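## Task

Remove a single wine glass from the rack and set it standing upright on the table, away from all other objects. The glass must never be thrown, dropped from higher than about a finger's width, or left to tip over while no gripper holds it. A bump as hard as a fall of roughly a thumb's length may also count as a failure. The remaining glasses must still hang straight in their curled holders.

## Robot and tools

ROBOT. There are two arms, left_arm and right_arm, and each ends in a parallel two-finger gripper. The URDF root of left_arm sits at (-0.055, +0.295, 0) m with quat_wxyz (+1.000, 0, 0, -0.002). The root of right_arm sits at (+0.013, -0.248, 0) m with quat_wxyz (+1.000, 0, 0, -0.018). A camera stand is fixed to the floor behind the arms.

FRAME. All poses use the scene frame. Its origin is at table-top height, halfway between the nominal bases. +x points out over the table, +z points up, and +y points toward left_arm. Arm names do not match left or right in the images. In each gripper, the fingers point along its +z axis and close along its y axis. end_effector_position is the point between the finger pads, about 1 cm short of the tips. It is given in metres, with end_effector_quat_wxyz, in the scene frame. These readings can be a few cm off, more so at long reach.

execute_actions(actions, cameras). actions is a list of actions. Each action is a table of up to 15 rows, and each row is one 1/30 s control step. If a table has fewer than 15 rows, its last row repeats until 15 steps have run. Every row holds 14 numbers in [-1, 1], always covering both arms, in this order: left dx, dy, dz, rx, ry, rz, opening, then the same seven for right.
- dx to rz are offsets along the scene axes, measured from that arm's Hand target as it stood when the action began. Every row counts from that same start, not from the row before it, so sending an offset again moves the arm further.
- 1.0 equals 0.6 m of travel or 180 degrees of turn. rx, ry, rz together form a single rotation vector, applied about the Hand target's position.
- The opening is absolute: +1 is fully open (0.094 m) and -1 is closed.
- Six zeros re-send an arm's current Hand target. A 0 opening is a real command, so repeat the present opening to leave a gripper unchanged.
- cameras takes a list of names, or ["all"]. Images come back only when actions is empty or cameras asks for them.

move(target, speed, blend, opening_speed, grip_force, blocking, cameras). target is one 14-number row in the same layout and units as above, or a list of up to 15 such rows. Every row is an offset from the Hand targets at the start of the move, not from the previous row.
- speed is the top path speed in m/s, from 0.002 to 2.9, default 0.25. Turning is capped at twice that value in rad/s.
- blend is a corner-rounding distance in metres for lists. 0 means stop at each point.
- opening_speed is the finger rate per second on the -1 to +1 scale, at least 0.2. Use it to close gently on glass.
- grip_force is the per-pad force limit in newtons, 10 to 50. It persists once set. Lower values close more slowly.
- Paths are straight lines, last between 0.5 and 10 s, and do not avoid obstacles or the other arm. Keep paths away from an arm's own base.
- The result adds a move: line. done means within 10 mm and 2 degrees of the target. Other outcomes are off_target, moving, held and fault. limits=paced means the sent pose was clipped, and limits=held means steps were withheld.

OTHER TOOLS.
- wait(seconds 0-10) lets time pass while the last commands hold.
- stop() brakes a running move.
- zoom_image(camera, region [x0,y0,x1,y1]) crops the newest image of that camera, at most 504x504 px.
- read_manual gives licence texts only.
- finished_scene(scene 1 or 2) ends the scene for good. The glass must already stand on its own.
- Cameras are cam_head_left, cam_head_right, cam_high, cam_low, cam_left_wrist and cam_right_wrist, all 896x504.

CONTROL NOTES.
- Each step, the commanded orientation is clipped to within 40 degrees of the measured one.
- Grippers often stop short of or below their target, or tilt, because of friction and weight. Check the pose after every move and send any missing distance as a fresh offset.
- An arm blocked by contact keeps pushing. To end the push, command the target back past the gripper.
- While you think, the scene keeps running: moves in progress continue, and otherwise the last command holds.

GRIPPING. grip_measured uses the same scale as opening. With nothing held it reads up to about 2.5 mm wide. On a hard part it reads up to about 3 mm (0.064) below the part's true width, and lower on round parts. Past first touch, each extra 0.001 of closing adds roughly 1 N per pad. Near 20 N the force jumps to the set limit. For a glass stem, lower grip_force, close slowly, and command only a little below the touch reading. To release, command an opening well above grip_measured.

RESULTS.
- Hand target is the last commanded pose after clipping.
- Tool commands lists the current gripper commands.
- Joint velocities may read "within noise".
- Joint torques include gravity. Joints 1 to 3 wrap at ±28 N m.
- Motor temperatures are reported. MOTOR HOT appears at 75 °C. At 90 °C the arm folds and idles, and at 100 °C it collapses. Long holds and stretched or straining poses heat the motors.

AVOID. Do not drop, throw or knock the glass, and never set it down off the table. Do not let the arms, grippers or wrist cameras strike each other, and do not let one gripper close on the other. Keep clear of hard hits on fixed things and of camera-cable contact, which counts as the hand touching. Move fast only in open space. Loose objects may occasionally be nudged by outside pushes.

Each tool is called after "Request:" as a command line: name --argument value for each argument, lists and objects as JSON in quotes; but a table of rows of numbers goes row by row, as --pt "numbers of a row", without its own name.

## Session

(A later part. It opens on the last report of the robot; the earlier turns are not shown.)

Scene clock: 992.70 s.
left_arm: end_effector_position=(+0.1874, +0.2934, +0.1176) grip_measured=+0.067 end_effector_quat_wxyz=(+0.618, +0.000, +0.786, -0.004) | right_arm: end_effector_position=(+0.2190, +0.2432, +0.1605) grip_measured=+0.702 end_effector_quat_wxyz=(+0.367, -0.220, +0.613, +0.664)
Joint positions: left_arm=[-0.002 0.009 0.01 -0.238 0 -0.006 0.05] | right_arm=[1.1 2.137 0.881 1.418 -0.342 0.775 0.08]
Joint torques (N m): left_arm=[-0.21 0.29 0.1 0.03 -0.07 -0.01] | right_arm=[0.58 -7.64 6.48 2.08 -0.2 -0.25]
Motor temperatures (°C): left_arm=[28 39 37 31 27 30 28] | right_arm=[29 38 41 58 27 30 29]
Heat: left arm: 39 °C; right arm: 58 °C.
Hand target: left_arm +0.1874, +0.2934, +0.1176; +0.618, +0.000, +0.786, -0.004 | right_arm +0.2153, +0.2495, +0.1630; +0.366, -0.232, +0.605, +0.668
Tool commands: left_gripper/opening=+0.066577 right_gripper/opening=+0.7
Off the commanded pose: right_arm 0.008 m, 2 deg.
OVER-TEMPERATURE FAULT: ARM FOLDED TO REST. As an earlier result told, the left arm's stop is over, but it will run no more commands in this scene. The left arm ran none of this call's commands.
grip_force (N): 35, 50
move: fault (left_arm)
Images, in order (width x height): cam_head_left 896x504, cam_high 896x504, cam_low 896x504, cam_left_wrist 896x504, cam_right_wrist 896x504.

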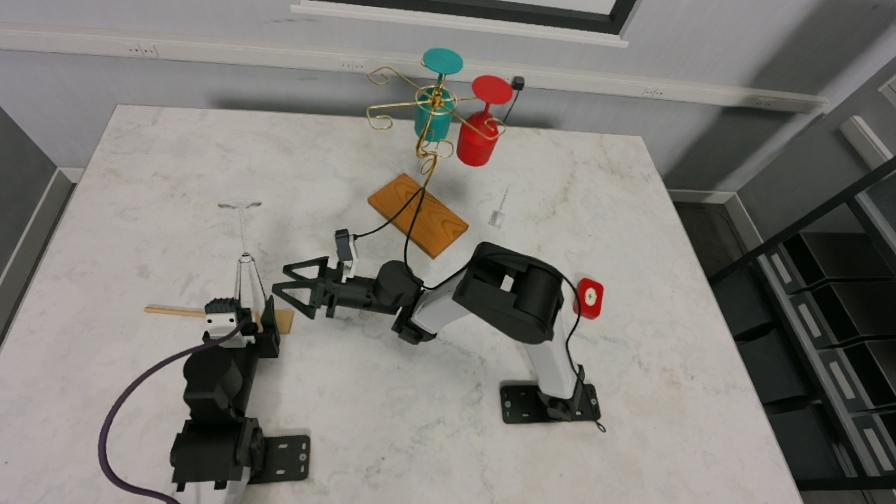

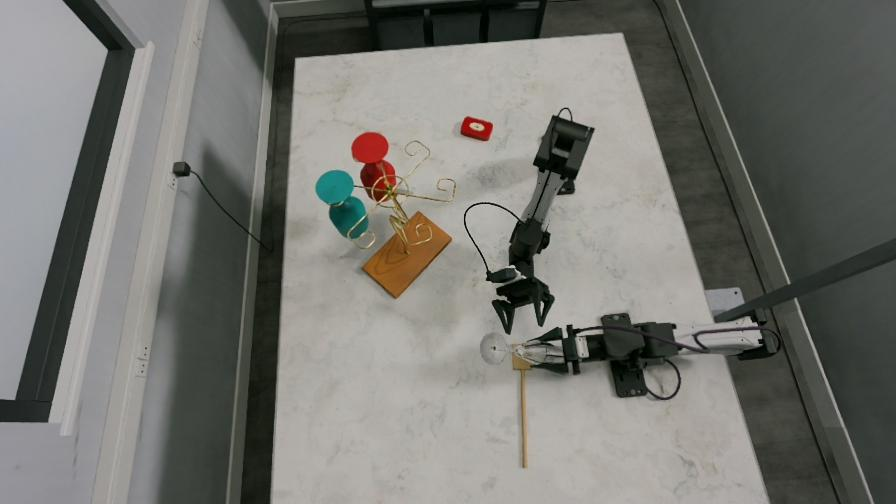

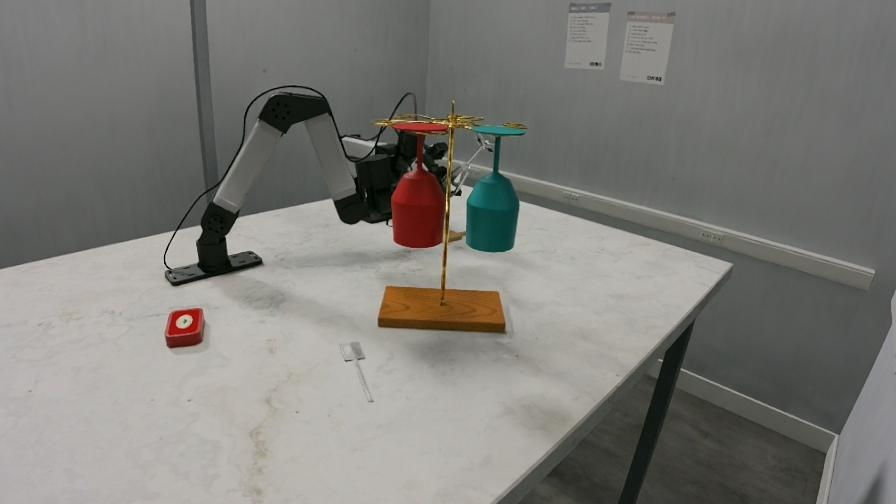

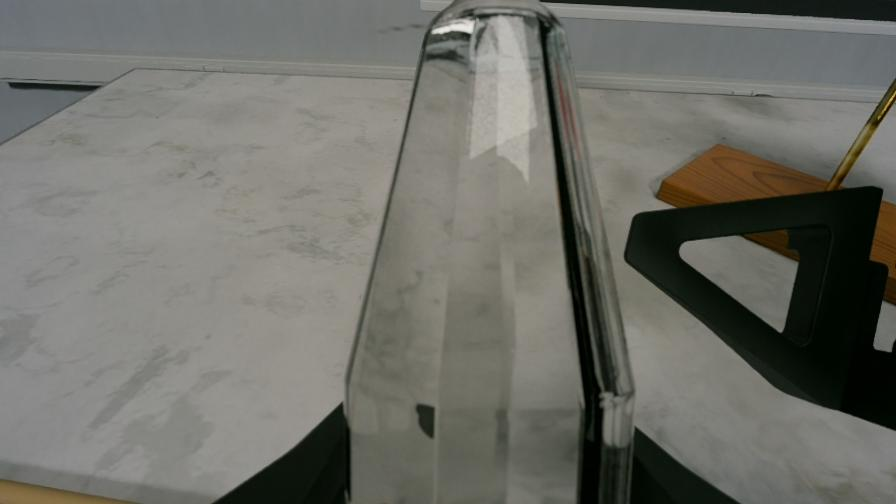

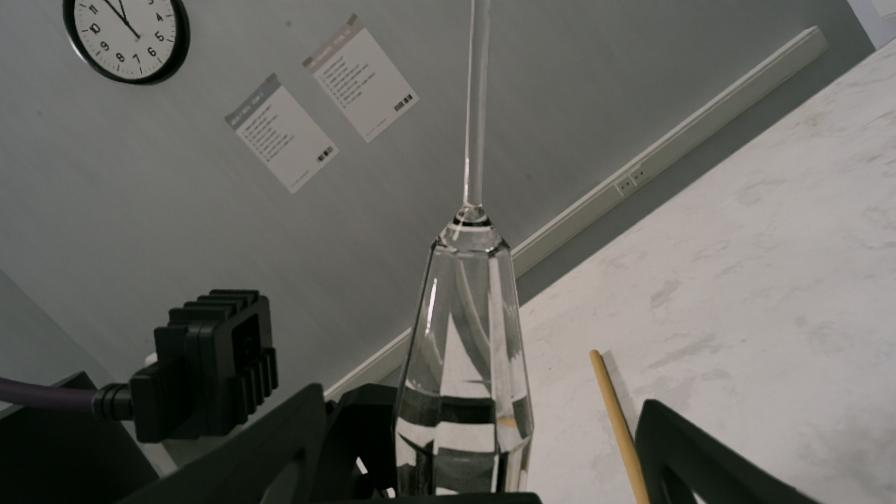

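Request:
move --target '[0, 0, 0, 0, 0, 0, 0.0666, 0.0043, 0.0885, 0.0045, 0, 0, 0, 0.7]' --speed 0.06 --cameras '["cam_high", "cam_head_left", "cam_right_wrist", "cam_left_wrist"]'

Scene clock: 1039.43 s.
left_arm: end_effector_position=(+0.1874, +0.2934, +0.1176) grip_measured=+0.067 end_effector_quat_wxyz=(+0.618, +0.000, +0.786, -0.004) | right_arm: end_effector_position=(+0.2154, +0.2972, +0.1602) grip_measured=+0.702 end_effector_quat_wxyz=(+0.355, -0.234, +0.612, +0.667)
Joint positions: left_arm=[-0.002 0.009 0.01 -0.238 0 -0.006 0.05] | right_arm=[1.156 2.24 1.11 1.281 -0.323 0.765 0.08]
Joint torques (N m): left_arm=[-0.21 0.31 0.12 0.03 -0.07 -0.01] | right_arm=[0.49 -8.66 7.38 2.17 0.08 -0.21]
Motor temperatures (°C): left_arm=[28 38 36 30 27 30 28] | right_arm=[29 43 41 54 27 30 29]
Heat: left arm: 38 °C; right arm: 54 °C.
Hand target: left_arm +0.1874, +0.2934, +0.1176; +0.618, +0.000, +0.786, -0.004 | right_arm +0.2179, +0.3025, +0.1656; +0.366, -0.232, +0.605, +0.668
Tool commands: left_gripper/opening=+0.066577 right_gripper/opening=+0.7
Off the commanded pose: right_arm 0.008 m, 2 deg.
OVER-TEMPERATURE FAULT: ARM FOLDED TO REST. As an earlier result told, the left arm's stop is over, but it will run no more commands in this scene. The left arm ran none of this call's commands.
grip_force (N): 35, 50
move: fault (left_arm)
Images, in order (width x height): cam_head_left 896x504, cam_high 896x504, cam_left_wrist 896x504, cam_right_wrist 896x504.

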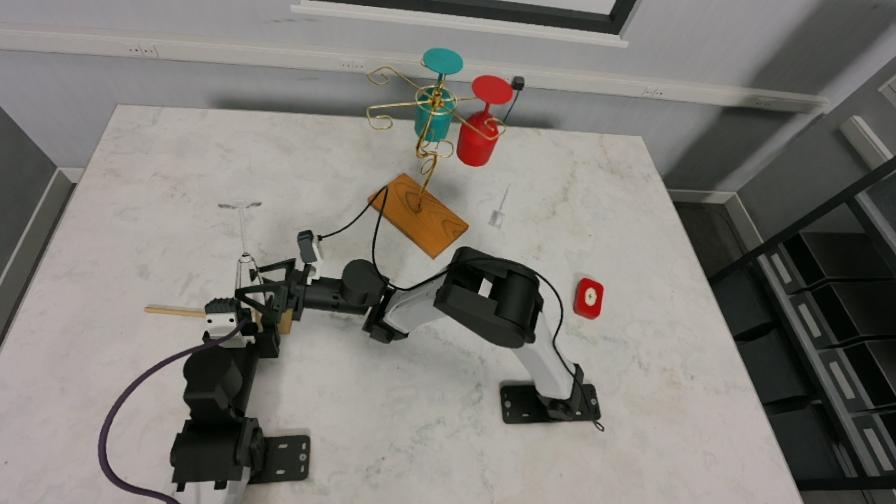

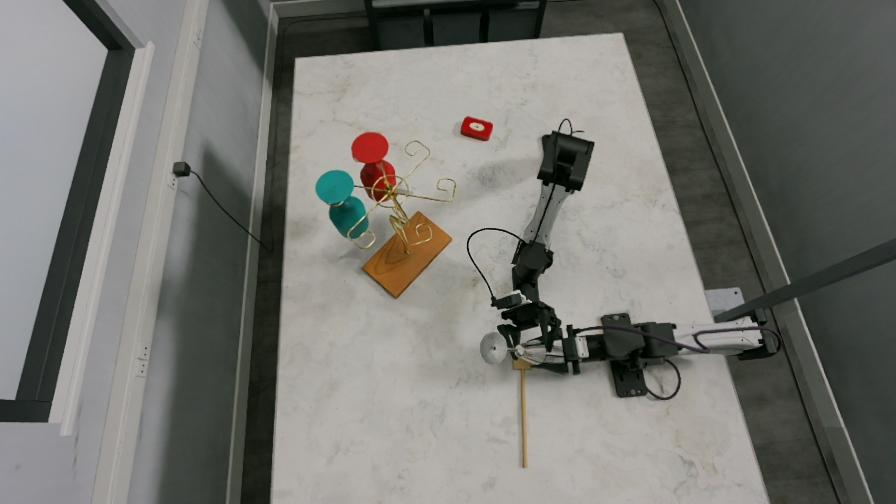

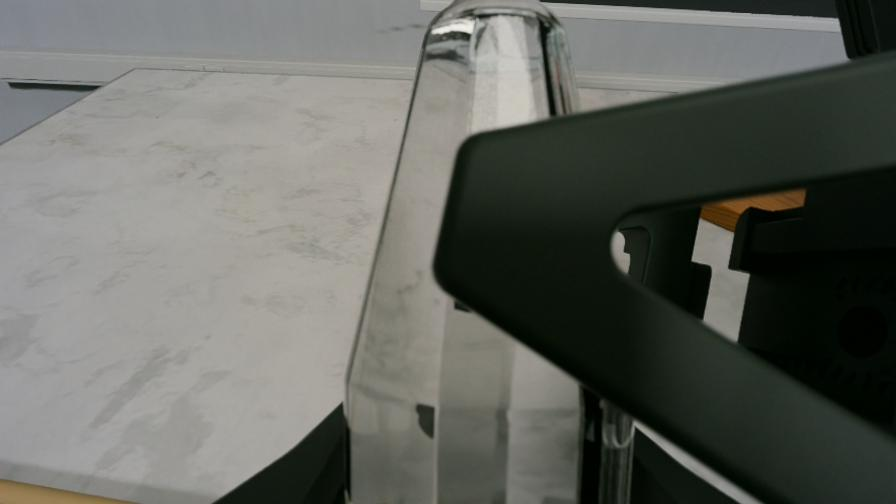

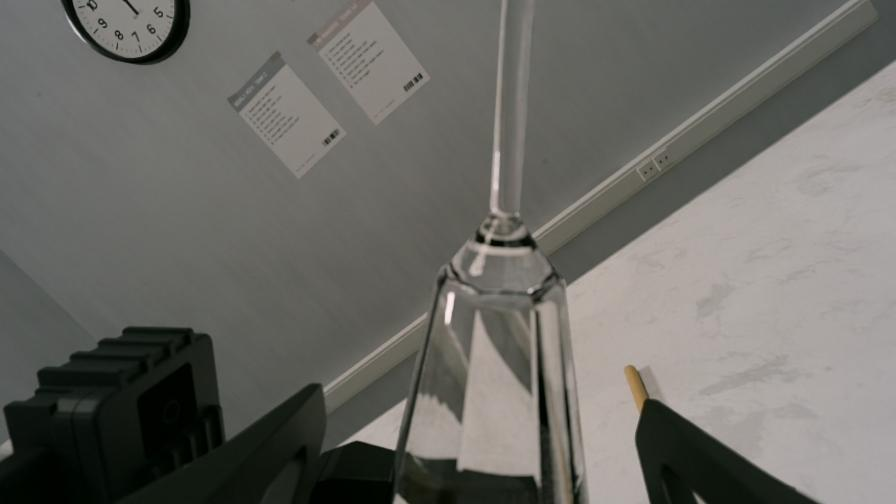

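Request:
move --target '[0,0,0,0,0,0,0.0666,0,0,0,0,0,0,-0.9]' --grip_force '[35,40]' --opening_speed 0.6 --cameras '["cam_head_right","cam_high","cam_right_wrist"]'

Scene clock: 1099.50 s.
left_arm: end_effector_position=(+0.1874, +0.2934, +0.1176) grip_measured=+0.067 end_effector_quat_wxyz=(+0.618, +0.000, +0.786, -0.004) | right_arm: end_effector_position=(+0.2158, +0.2972, +0.1596) grip_measured=-0.015 end_effector_quat_wxyz=(+0.355, -0.233, +0.613, +0.666)
Joint positions: left_arm=[-0.002 0.009 0.01 -0.238 0 -0.006 0.05] | right_arm=[1.156 2.24 1.11 1.278 -0.321 0.765 0.046]
Joint torques (N m): left_arm=[-0.21 0.29 0.1 0.03 -0.07 -0.02] | right_arm=[0.46 -8.7 7.32 2.18 0.09 -0.19]
Heat: left arm: 36 °C; right arm: 52 °C.
Hand target: left_arm +0.1874, +0.2934, +0.1176; +0.618, +0.000, +0.786, -0.004 | right_arm +0.2179, +0.3025, +0.1656; +0.366, -0.232, +0.605, +0.668
Tool commands: left_gripper/opening=+0.066585 right_gripper/opening=-0.9
Off the commanded pose: right_arm 0.008 m, 2 deg.
OVER-TEMPERATURE FAULT: ARM FOLDED TO REST. As an earlier result told, the left arm's stop is over, but it will run no more commands in this scene. The left arm ran none of this call's commands.
grip_force (N): 35, 40
move: fault (left_arm)
Images, in order (width x height): cam_head_right 896x504, cam_high 896x504, cam_right_wrist 896x504.

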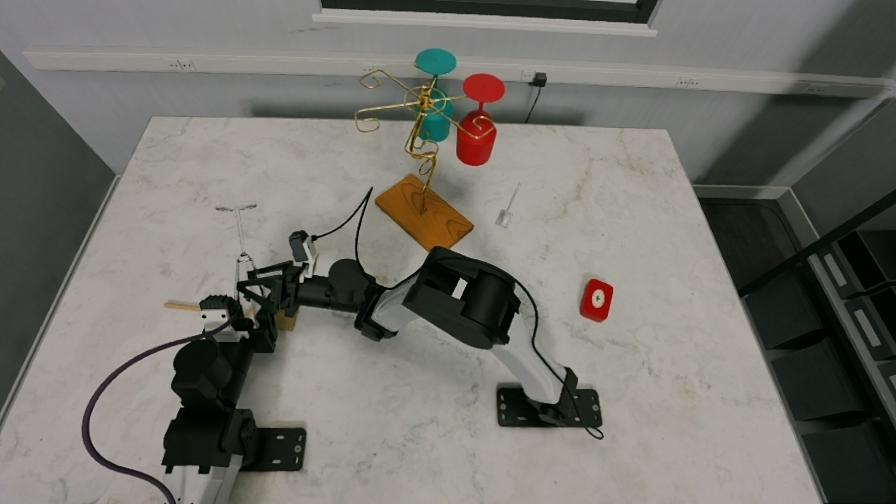

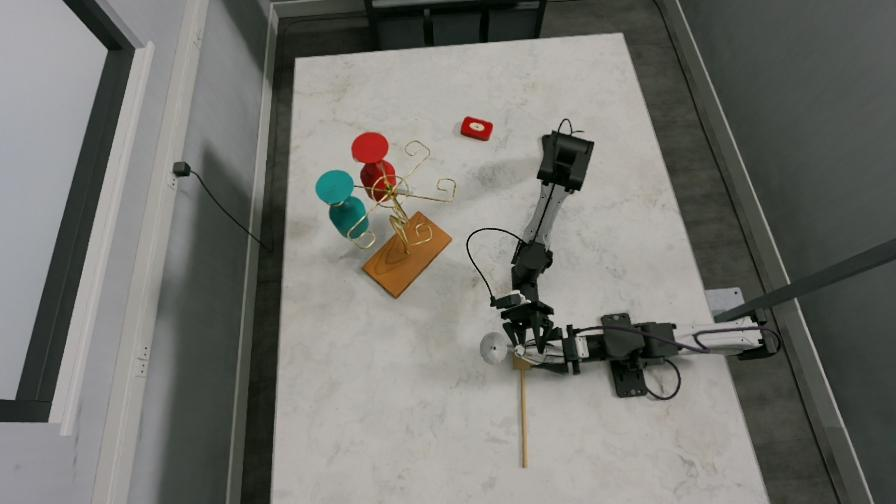

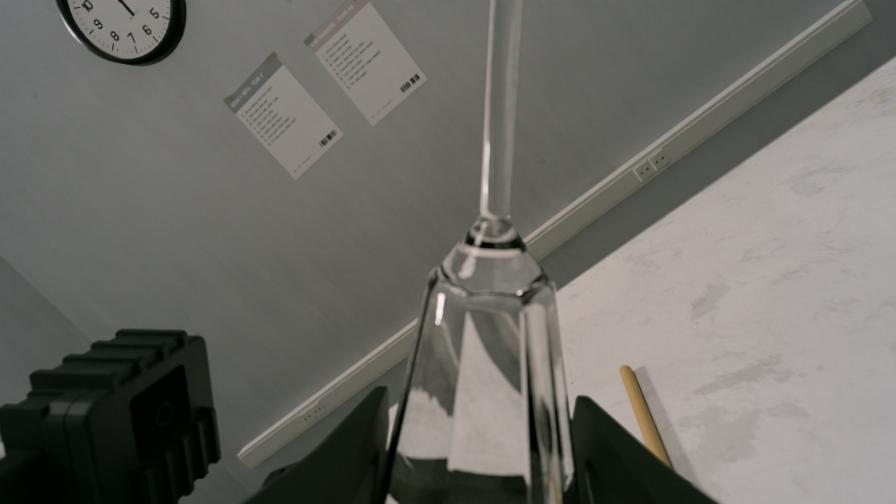

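Request:
move --target '[0,0,0,0,0,0,0.0666,0.0275,0,0.0313,0,0,0,-0.9]' --speed 0.06 --cameras '["cam_head_right","cam_right_wrist"]'

Scene clock: 1123.27 s.
left_arm: end_effector_position=(+0.1874, +0.2950, +0.1176) grip_measured=+0.067 end_effector_quat_wxyz=(+0.618, -0.006, +0.786, -0.002) | right_arm: end_effector_position=(+0.2180, +0.3015, +0.1593) grip_measured=-0.015 end_effector_quat_wxyz=(+0.342, -0.244, +0.617, +0.665)
Joint positions: left_arm=[-0.002 0.009 0.01 -0.238 -0.009 -0.014 0.05] | right_arm=[1.145 2.24 1.14 1.227 -0.361 0.765 0.046]
Joint torques (N m): left_arm=[-0.21 0.31 0.1 0.03 -0.07 0] | right_arm=[-1.5 -11.77 7.99 1.95 0.18 -0.14]
Heat: left arm: 36 °C; right arm: 51 °C.
Hand target: left_arm +0.1874, +0.2950, +0.1176; +0.618, -0.006, +0.786, -0.002 (not the last commanded pose) | right_arm +0.2344, +0.3026, +0.1844; +0.366, -0.232, +0.605, +0.668
Tool commands: left_gripper/opening=+0.066884 right_gripper/opening=-0.9
Off the commanded pose: right_arm 0.030 m, 3 deg.
OVER-TEMPERATURE FAULT: ARM FOLDED TO REST. As an earlier result told, the left arm's stop is over, but it will run no more commands in this scene. The left arm ran none of this call's commands.
grip_force (N): 35, 40
move: fault (left_arm), off_target (right_arm)
Images, in order (width x height): cam_head_right 896x504, cam_right_wrist 896x504.

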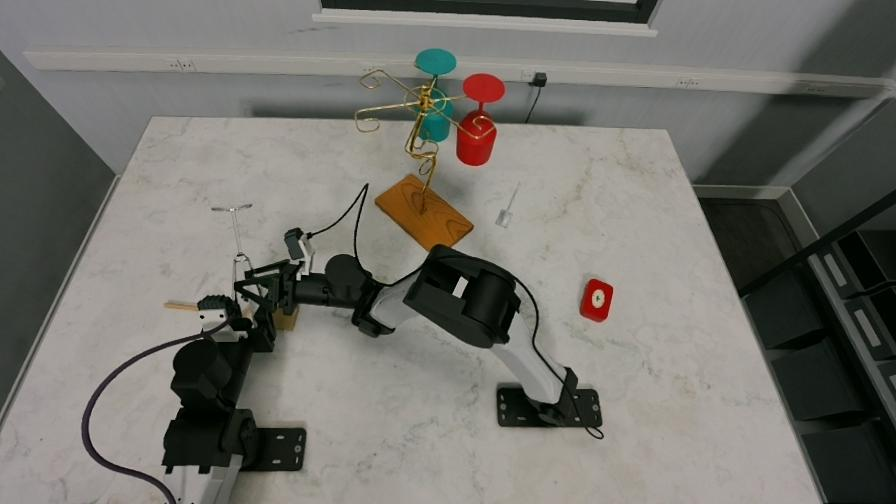

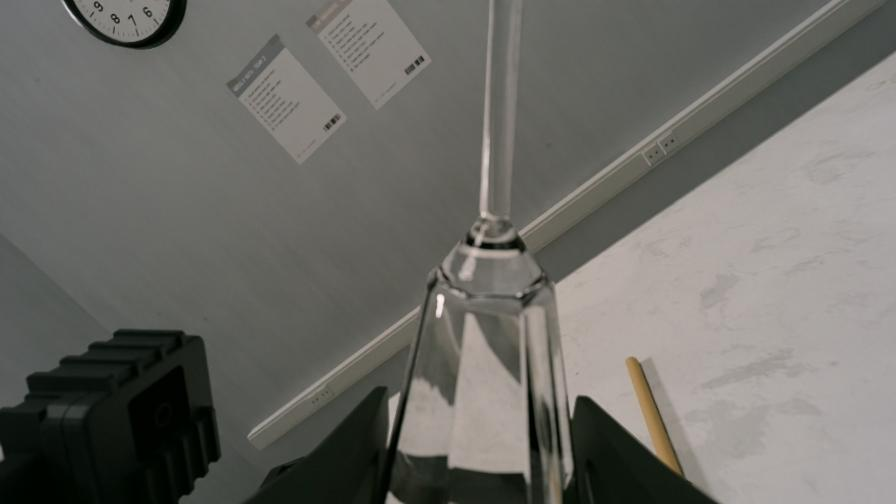

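Request:
move --target '[0,0,0,0,0,0,-0.2,-0.0123,0.004,-0.014,0,0,0,-0.9]' --speed 0.06 --grip_force '[10,45]' --cameras '[]'

Request:
move --target '[0,0,0,0,0,0,-0.2,0.0345,0,0.039,0,0,0,-0.9]' --speed 0.06 --cameras '["cam_head_right","cam_right_wrist"]'

Scene clock: 1154.70 s.
left_arm: end_effector_position=(+0.1874, +0.2951, +0.1176) grip_measured=+0.067 end_effector_quat_wxyz=(+0.618, -0.007, +0.786, -0.003) | right_arm: end_effector_position=(+0.2179, +0.3015, +0.1593) grip_measured=-0.019 end_effector_quat_wxyz=(+0.342, -0.245, +0.617, +0.665)
Joint positions: left_arm=[-0.002 0.009 0.01 -0.238 -0.01 -0.015 0.05] | right_arm=[1.145 2.24 1.14 1.227 -0.362 0.764 0.046]
Joint torques (N m): left_arm=[-0.21 0.29 0.1 0.03 -0.07 -0.01] | right_arm=[-0.06 -10.03 7.51 2.25 0.32 -0.17]
Motor temperatures (°C): left_arm=[28 35 35 29 27 30 28] | right_arm=[29 52 44 50 27 30 30]
Heat: left arm: 35 °C; right arm: 52 °C.
Hand target: left_arm +0.1874, +0.2951, +0.1176; +0.618, -0.007, +0.786, -0.003 | right_arm +0.2271, +0.3049, +0.1760; +0.366, -0.232, +0.605, +0.668
Tool commands: left_gripper/opening=+0.06691 right_gripper/opening=-0.9
Off the commanded pose: right_arm 0.019 m, 3 deg.
OVER-TEMPERATURE FAULT: ARM FOLDED TO REST. As an earlier result told, the left arm's stop is over, but it will run no more commands in this scene. The left arm ran none of this call's commands.
grip_force (N): 10, 45
move: fault (left_arm), off_target (right_arm)
No camera images: "cameras" was empty.

Scene clock: 1155.67 s.
left_arm: end_effector_position=(+0.1873, +0.2984, +0.1177) grip_measured=+0.067 end_effector_quat_wxyz=(+0.618, -0.019, +0.786, +0.000) | right_arm: end_effector_position=(+0.2192, +0.3068, +0.1598) grip_measured=-0.019 end_effector_quat_wxyz=(+0.323, -0.260, +0.621, +0.665)
Joint positions: left_arm=[-0.002 0.009 0.01 -0.238 -0.029 -0.032 0.05] | right_arm=[1.132 2.24 1.179 1.164 -0.416 0.765 0.046]
Joint torques (N m): left_arm=[-0.21 0.29 0.1 0.02 -0.08 0] | right_arm=[-2.52 -13.57 8.32 2.04 0.43 -0.01]
Heat: left arm: 35 °C; right arm: 52 °C.
Hand target: left_arm +0.1873, +0.2984, +0.1177; +0.618, -0.019, +0.786, +0.000 (not the last commanded pose) | right_arm +0.2477, +0.3050, +0.1994; +0.366, -0.232, +0.605, +0.668
Tool commands: left_gripper/opening=+0.067171 right_gripper/opening=-0.9
Off the commanded pose: right_arm 0.049 m, 6 deg.
OVER-TEMPERATURE FAULT: ARM FOLDED TO REST. As an earlier result told, the left arm's stop is over, but it will run no more commands in this scene. The left arm ran none of this call's commands.
grip_force (N): 10, 45
move: fault (left_arm), off_target (right_arm)
Images, in order (width x height): cam_head_right 896x504, cam_right_wrist 896x504.

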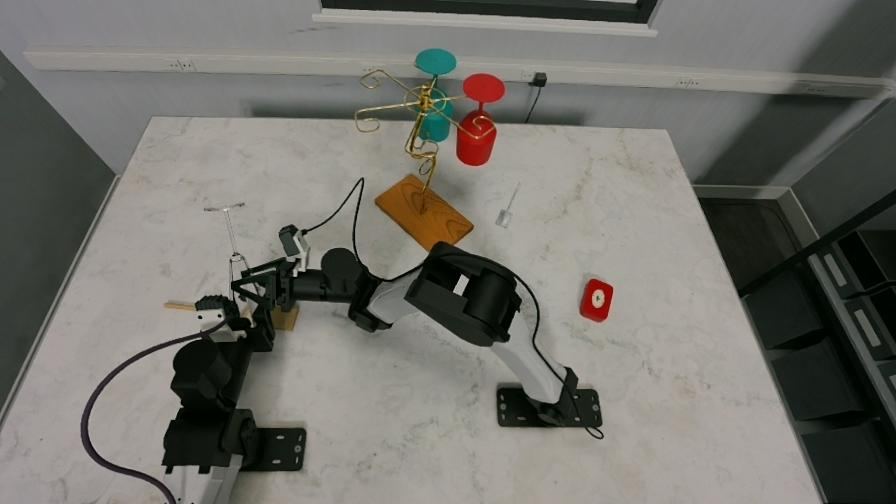

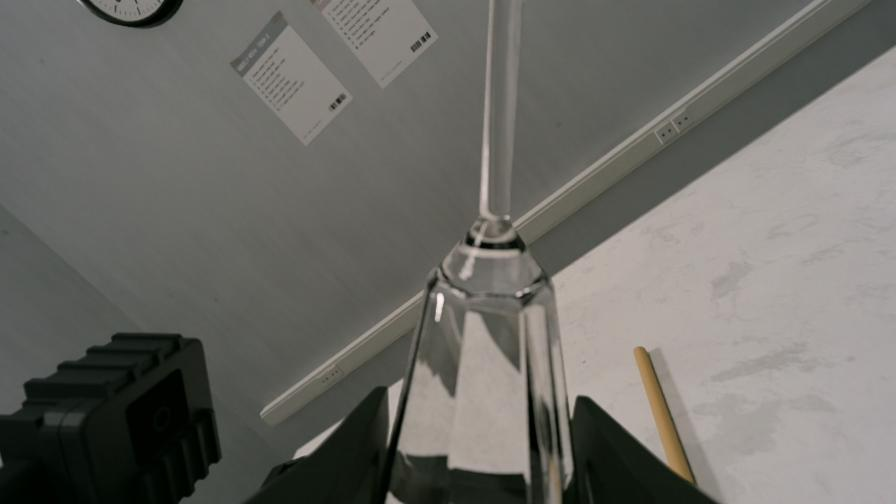

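Request:
move --target '[0,0,0,0,0,0,0.0666,0.12,-0.0133,-0.0167,0,0,0,-0.95]' --speed 0.12 --grip_force '[10,50]' --cameras '["cam_head_right","cam_right_wrist"]'

Scene clock: 1292.93 s.
left_arm: end_effector_position=(+0.1873, +0.2972, +0.1177) grip_measured=+0.071 end_effector_quat_wxyz=(+0.618, -0.018, +0.786, -0.004) | right_arm: end_effector_position=(+0.3168, +0.2921, +0.1714) grip_measured=-0.024 end_effector_quat_wxyz=(+0.350, -0.231, +0.625, +0.659)
Joint positions: left_arm=[-0.002 0.009 0.01 -0.238 -0.022 -0.034 0.05] | right_arm=[0.956 2.317 1.363 1.082 -0.512 0.791 0.046]
Joint torques (N m): left_arm=[-0.21 0.29 0.1 0.03 -0.07 -0.01] | right_arm=[0.13 -10.24 8.69 2.36 0.03 -0.07]
Motor temperatures (°C): left_arm=[28 33 34 28 27 30 28] | right_arm=[30 70 47 48 28 30 31]
Heat: left arm: 34 °C; right arm: 70 °C.
Hand target: left_arm +0.1873, +0.2972, +0.1177; +0.618, -0.018, +0.786, -0.004 (not the last commanded pose) | right_arm +0.3197, +0.2970, +0.1895; +0.366, -0.232, +0.605, +0.668
Tool commands: left_gripper/opening=+0.070839 right_gripper/opening=-0.95
Off the commanded pose: right_arm 0.019 m, 3 deg.
OVER-TEMPERATURE FAULT: ARM FOLDED TO REST. As an earlier result told, the left arm's stop is over, but it will run no more commands in this scene. The left arm ran none of this call's commands.
grip_force (N): 10, 50
move: fault (left_arm), off_target (right_arm)
Images, in order (width x height): cam_head_right 896x504, cam_right_wrist 896x504.

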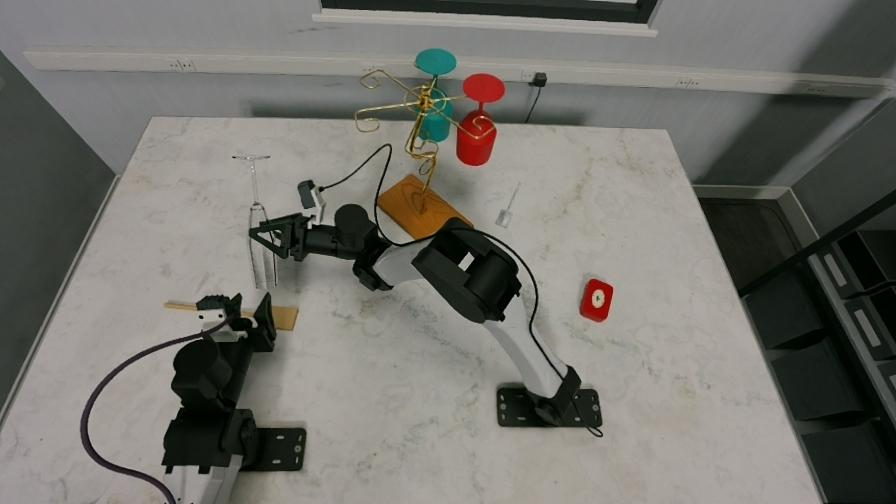

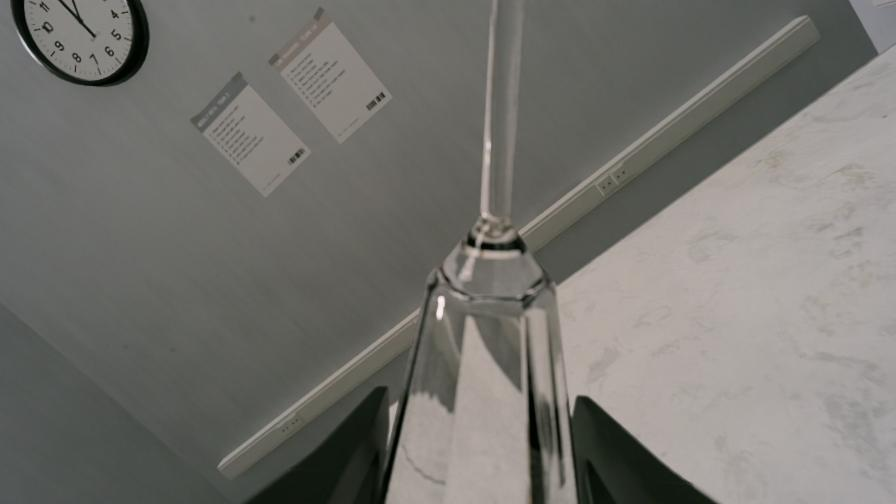

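Request:
move --pt "0 0 0 0 0 0 0.0666 0 -0.22 0.04 0 0 0 -0.95" --pt "0 0 0 0 0 0 0.0666 -0.1417 -0.3 0.075 0 0 0 -0.95" --speed 0.25 --blend '[0.05,0]' --cameras '["cam_head_right","cam_high"]'

Scene clock: 1336.87 s.
left_arm: end_effector_position=(+0.1873, +0.2972, +0.1177) grip_measured=+0.071 end_effector_quat_wxyz=(+0.618, -0.018, +0.786, -0.004) | right_arm: end_effector_position=(+0.2368, +0.1203, +0.2167) grip_measured=-0.024 end_effector_quat_wxyz=(+0.345, -0.228, +0.627, +0.661)
Joint positions: left_arm=[-0.002 0.009 0.01 -0.238 -0.022 -0.034 0.05] | right_arm=[0.811 1.652 0.562 1.231 -0.659 0.827 0.046]
Joint torques (N m): left_arm=[-0.21 0.31 0.1 0.03 -0.07 -0.01] | right_arm=[0.13 -7.84 4.83 2.47 0.07 -0.1]
Motor temperatures (°C): left_arm=[28 33 33 28 27 30 28] | right_arm=[29 69 45 53 28 30 32]
Heat: left arm: 33 °C; right arm: 69 °C.
Hand target: left_arm +0.1873, +0.2972, +0.1177; +0.618, -0.018, +0.786, -0.004 | right_arm +0.2347, +0.1169, +0.2344; +0.366, -0.232, +0.605, +0.668
Tool commands: left_gripper/opening=+0.070839 right_gripper/opening=-0.95
Off the commanded pose: right_arm 0.018 m, 4 deg.
OVER-TEMPERATURE FAULT: ARM FOLDED TO REST. As an earlier result told, the left arm's stop is over, but it will run no more commands in this scene. The left arm ran none of this call's commands.
grip_force (N): 10, 50
move: fault (left_arm), off_target (right_arm); blend cut to 0.0499 m at target 1
Images, in order (width x height): cam_head_right 896x504, cam_high 896x504.

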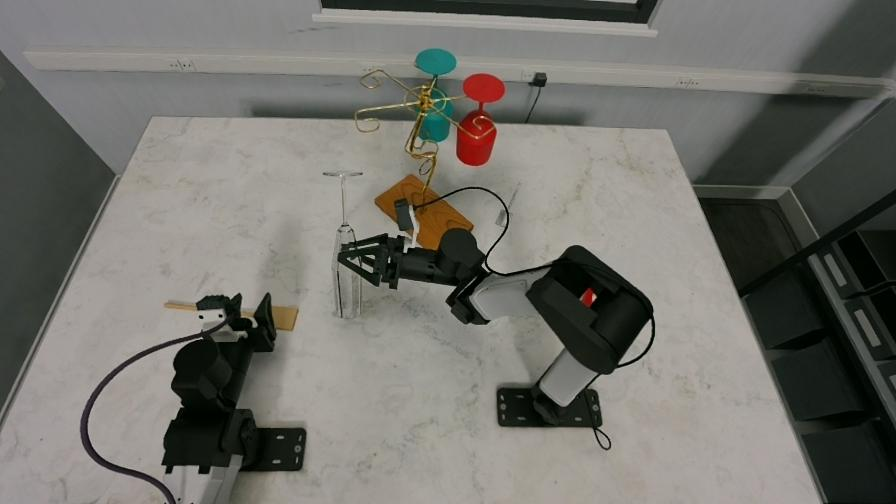

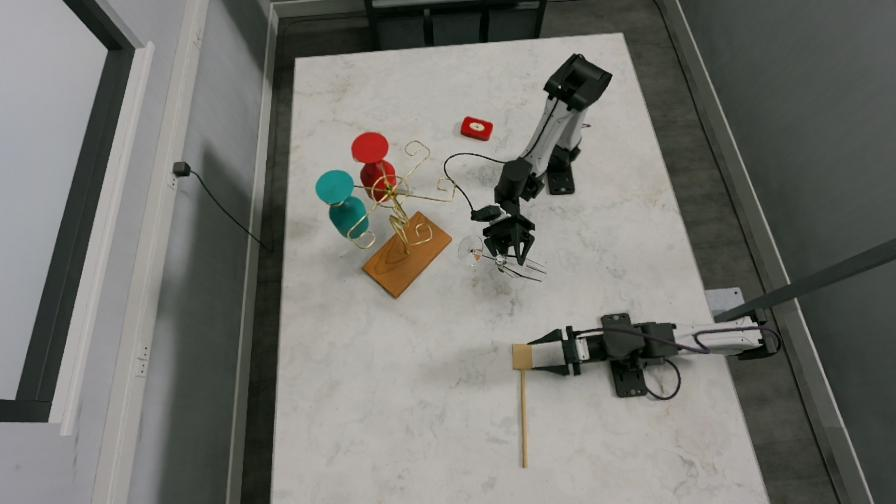

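Request:
move --pt "0 0 0 0 0 0 0.0666 -0.1178 0.0202 0.1177 -0.1887 0.1187 0.1435 -0.95" --pt "0 0 0 0 0 0 0.0666 -0.2195 -0.0315 0.166 -0.2017 0.2338 0.2687 -0.95" --speed 0.3 --blend '[0.03,0]' --cameras '["cam_head_right","cam_high"]'

Scene clock: 1516.87 s.
left_arm: end_effector_position=(+0.1873, +0.2972, +0.1177) grip_measured=+0.071 end_effector_quat_wxyz=(+0.618, -0.018, +0.786, -0.004) | right_arm: end_effector_position=(+0.1055, +0.0955, +0.3204) grip_measured=-0.024 end_effector_quat_wxyz=(-0.245, -0.293, +0.732, +0.564)
Joint positions: left_arm=[-0.002 0.009 0.01 -0.238 -0.022 -0.034 0.05] | right_arm=[0.85 1.713 1.72 -1.482 -1.323 0.128 0.046]
Joint torques (N m): left_arm=[-0.21 0.29 0.1 0.03 -0.07 -0.02] | right_arm=[0.49 -5.89 8.39 0.61 -1.02 -0.27]
Motor temperatures (°C): left_arm=[28 31 32 28 27 30 28] | right_arm=[29 54 40 51 28 30 33]
Heat: left arm: 32 °C; right arm: 54 °C.
Hand target: left_arm +0.1873, +0.2972, +0.1177; +0.618, -0.018, +0.786, -0.004 | right_arm +0.1030, +0.0980, +0.3341; -0.245, -0.303, +0.716, +0.579
Tool commands: left_gripper/opening=+0.070839 right_gripper/opening=-0.95
Off the commanded pose: right_arm 0.014 m, 3 deg.
OVER-TEMPERATURE FAULT: ARM FOLDED TO REST. As an earlier result told, the left arm's stop is over, but it will run no more commands in this scene. The left arm ran none of this call's commands.
grip_force (N): 10, 50
move: fault (left_arm), off_target (right_arm)
Images, in order (width x height): cam_head_right 896x504, cam_high 896x504.

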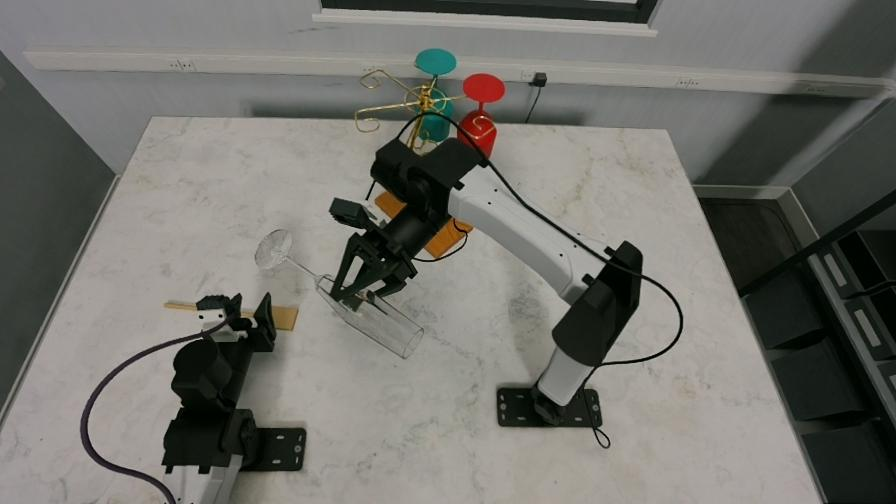

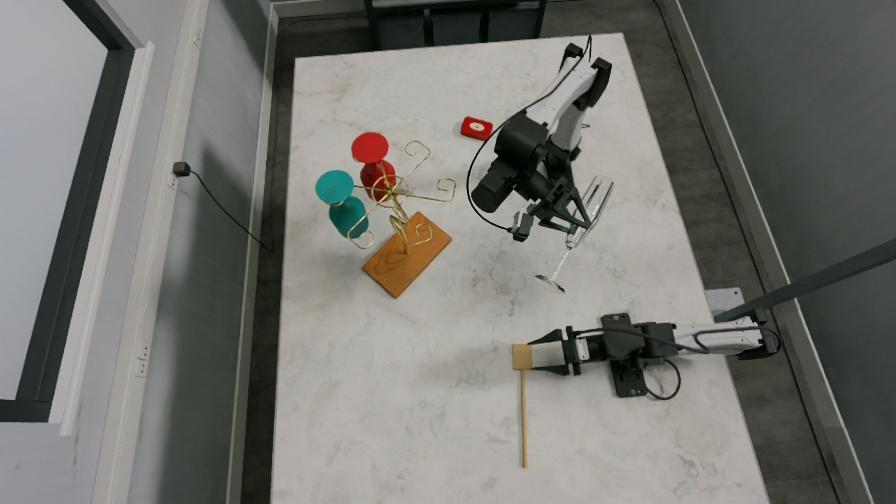

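Request:
move --pt "0 0 0 0 0 0 0.0666 0 0 -0.04 -0.3515 0.34 -0.104 -0.95" --pt "0 0 0 0 0 0 0.0666 0 0 -0.22 -0.3515 0.34 -0.104 -0.95" --speed 0.35 --blend '[0.03,0]' --cameras '["cam_head_left","cam_head_right","cam_low","cam_right_wrist"]'

Scene clock: 1557.17 s.
left_arm: end_effector_position=(+0.1873, +0.2972, +0.1177) grip_measured=+0.071 end_effector_quat_wxyz=(+0.618, -0.018, +0.786, -0.004) | right_arm: end_effector_position=(+0.1070, +0.0978, +0.1878) grip_measured=-0.024 end_effector_quat_wxyz=(-0.580, +0.307, +0.723, +0.217)
Joint positions: left_arm=[-0.002 0.009 0.01 -0.238 -0.022 -0.034 0.05] | right_arm=[0.85 1.768 1.248 -1.034 -1.335 1.63 0.046]
Joint torques (N m): left_arm=[-0.21 0.31 0.1 0.03 -0.07 -0.02] | right_arm=[0.5 -9.69 5.01 0.65 -0.9 0.05]
Motor temperatures (°C): left_arm=[28 31 32 28 27 30 28] | right_arm=[29 52 42 45 29 30 33]
Heat: left arm: 32 °C; right arm: 52 °C.
Hand target: left_arm +0.1873, +0.2972, +0.1177; +0.618, -0.018, +0.786, -0.004 | right_arm +0.1030, +0.0979, +0.2020; -0.583, +0.291, +0.721, +0.235
Tool commands: left_gripper/opening=+0.070839 right_gripper/opening=-0.95
Off the commanded pose: right_arm 0.015 m, 3 deg.
OVER-TEMPERATURE FAULT: ARM FOLDED TO REST. As an earlier result told, the left arm's stop is over, but it will run no more commands in this scene. The left arm ran none of this call's commands.
grip_force (N): 10, 50
move: fault (left_arm), off_target (right_arm)
Images, in order (width x height): cam_head_left 896x504, cam_head_right 896x504, cam_low 896x504, cam_right_wrist 896x504.

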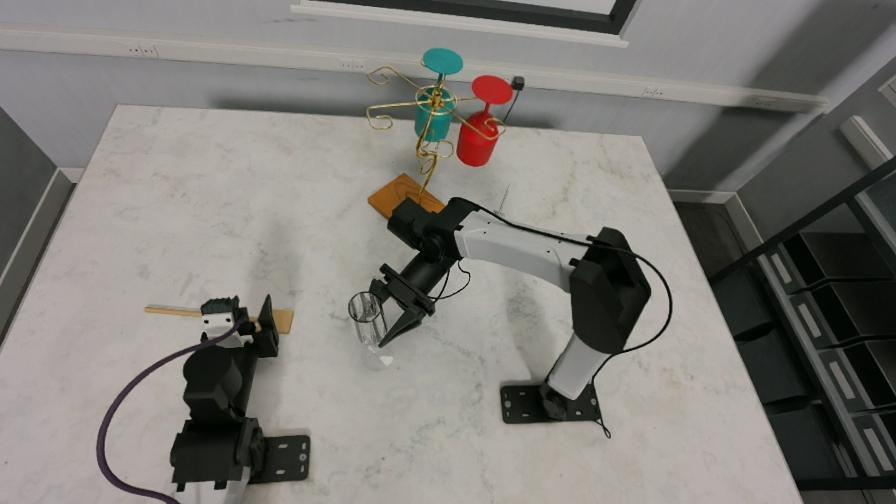

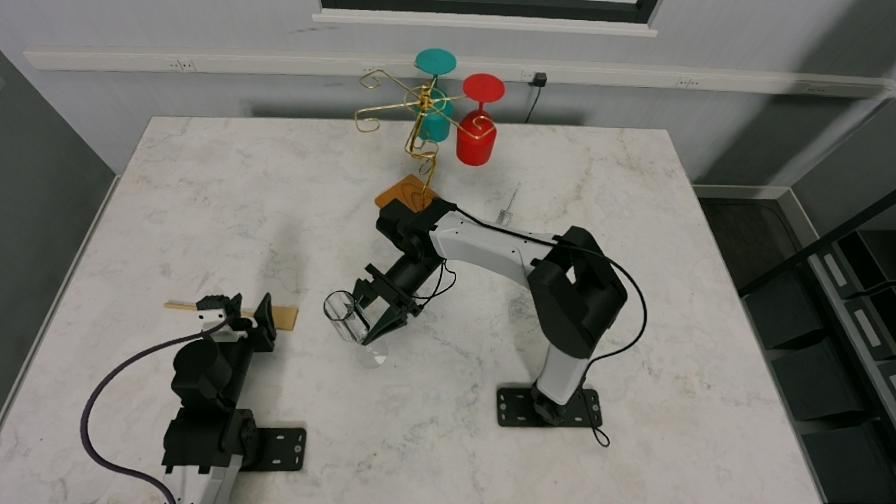

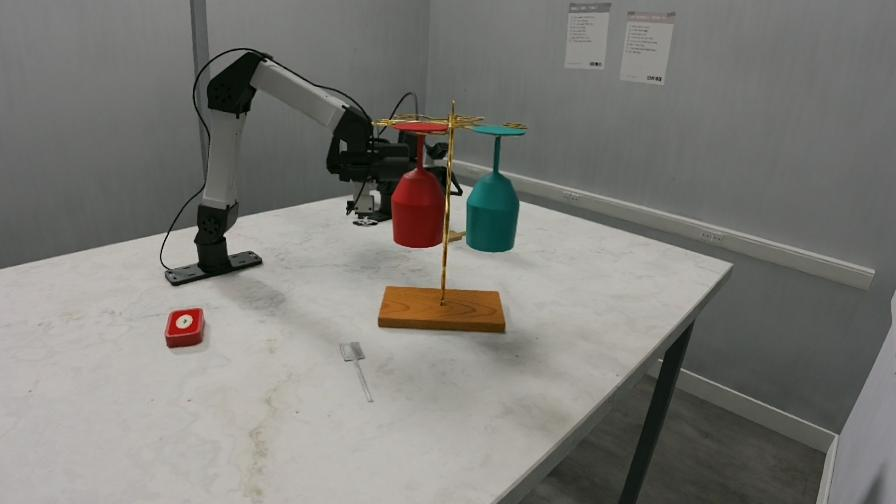

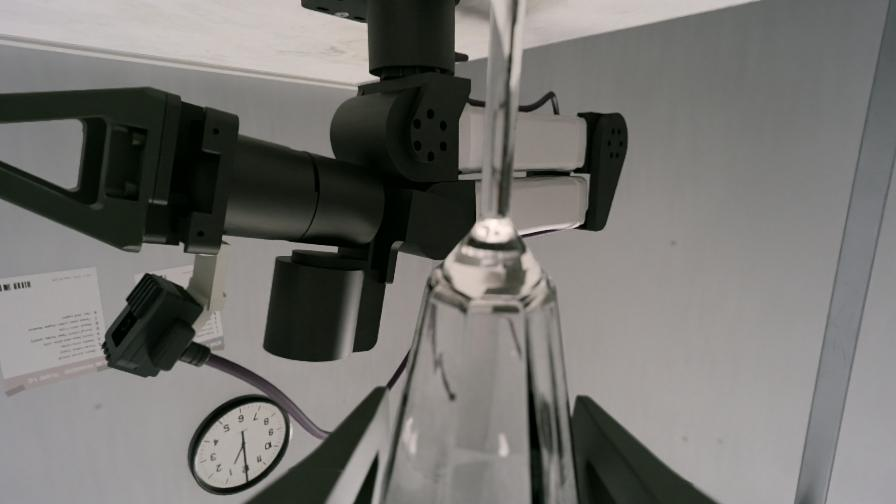

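Request:
zoom_image --camera "cam_right_wrist" --region '[380, 0, 620, 300]'

Request:
zoom_image --camera "cam_head_right" --region '[290, 260, 430, 400]'

Request:
zoom_image --camera "cam_low" --region '[320, 130, 440, 250]'

Scaled by 1.680 from the camera's 896x504 image, which has a finer 1280x720 frame.

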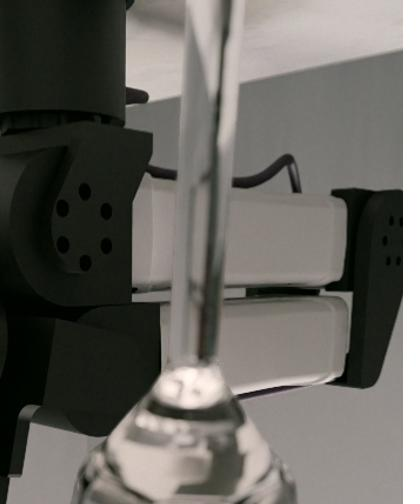

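Scaled by 3.600 from the camera's 896x504 image, which has a finer 1280x720 frame.

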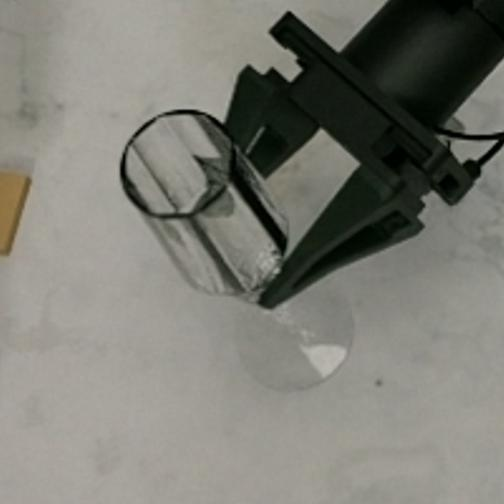

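Scaled by 4.200 from the camera's 896x504 image, which has a finer 1280x720 frame.

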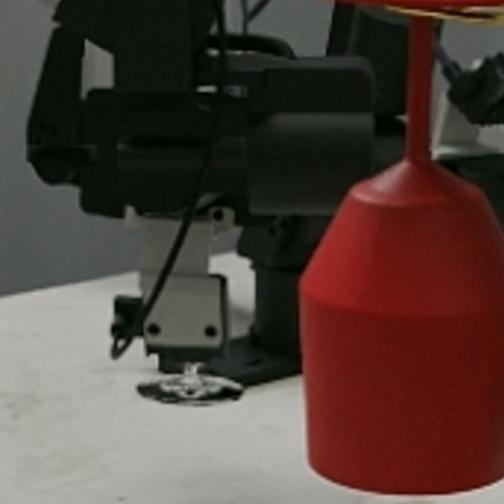

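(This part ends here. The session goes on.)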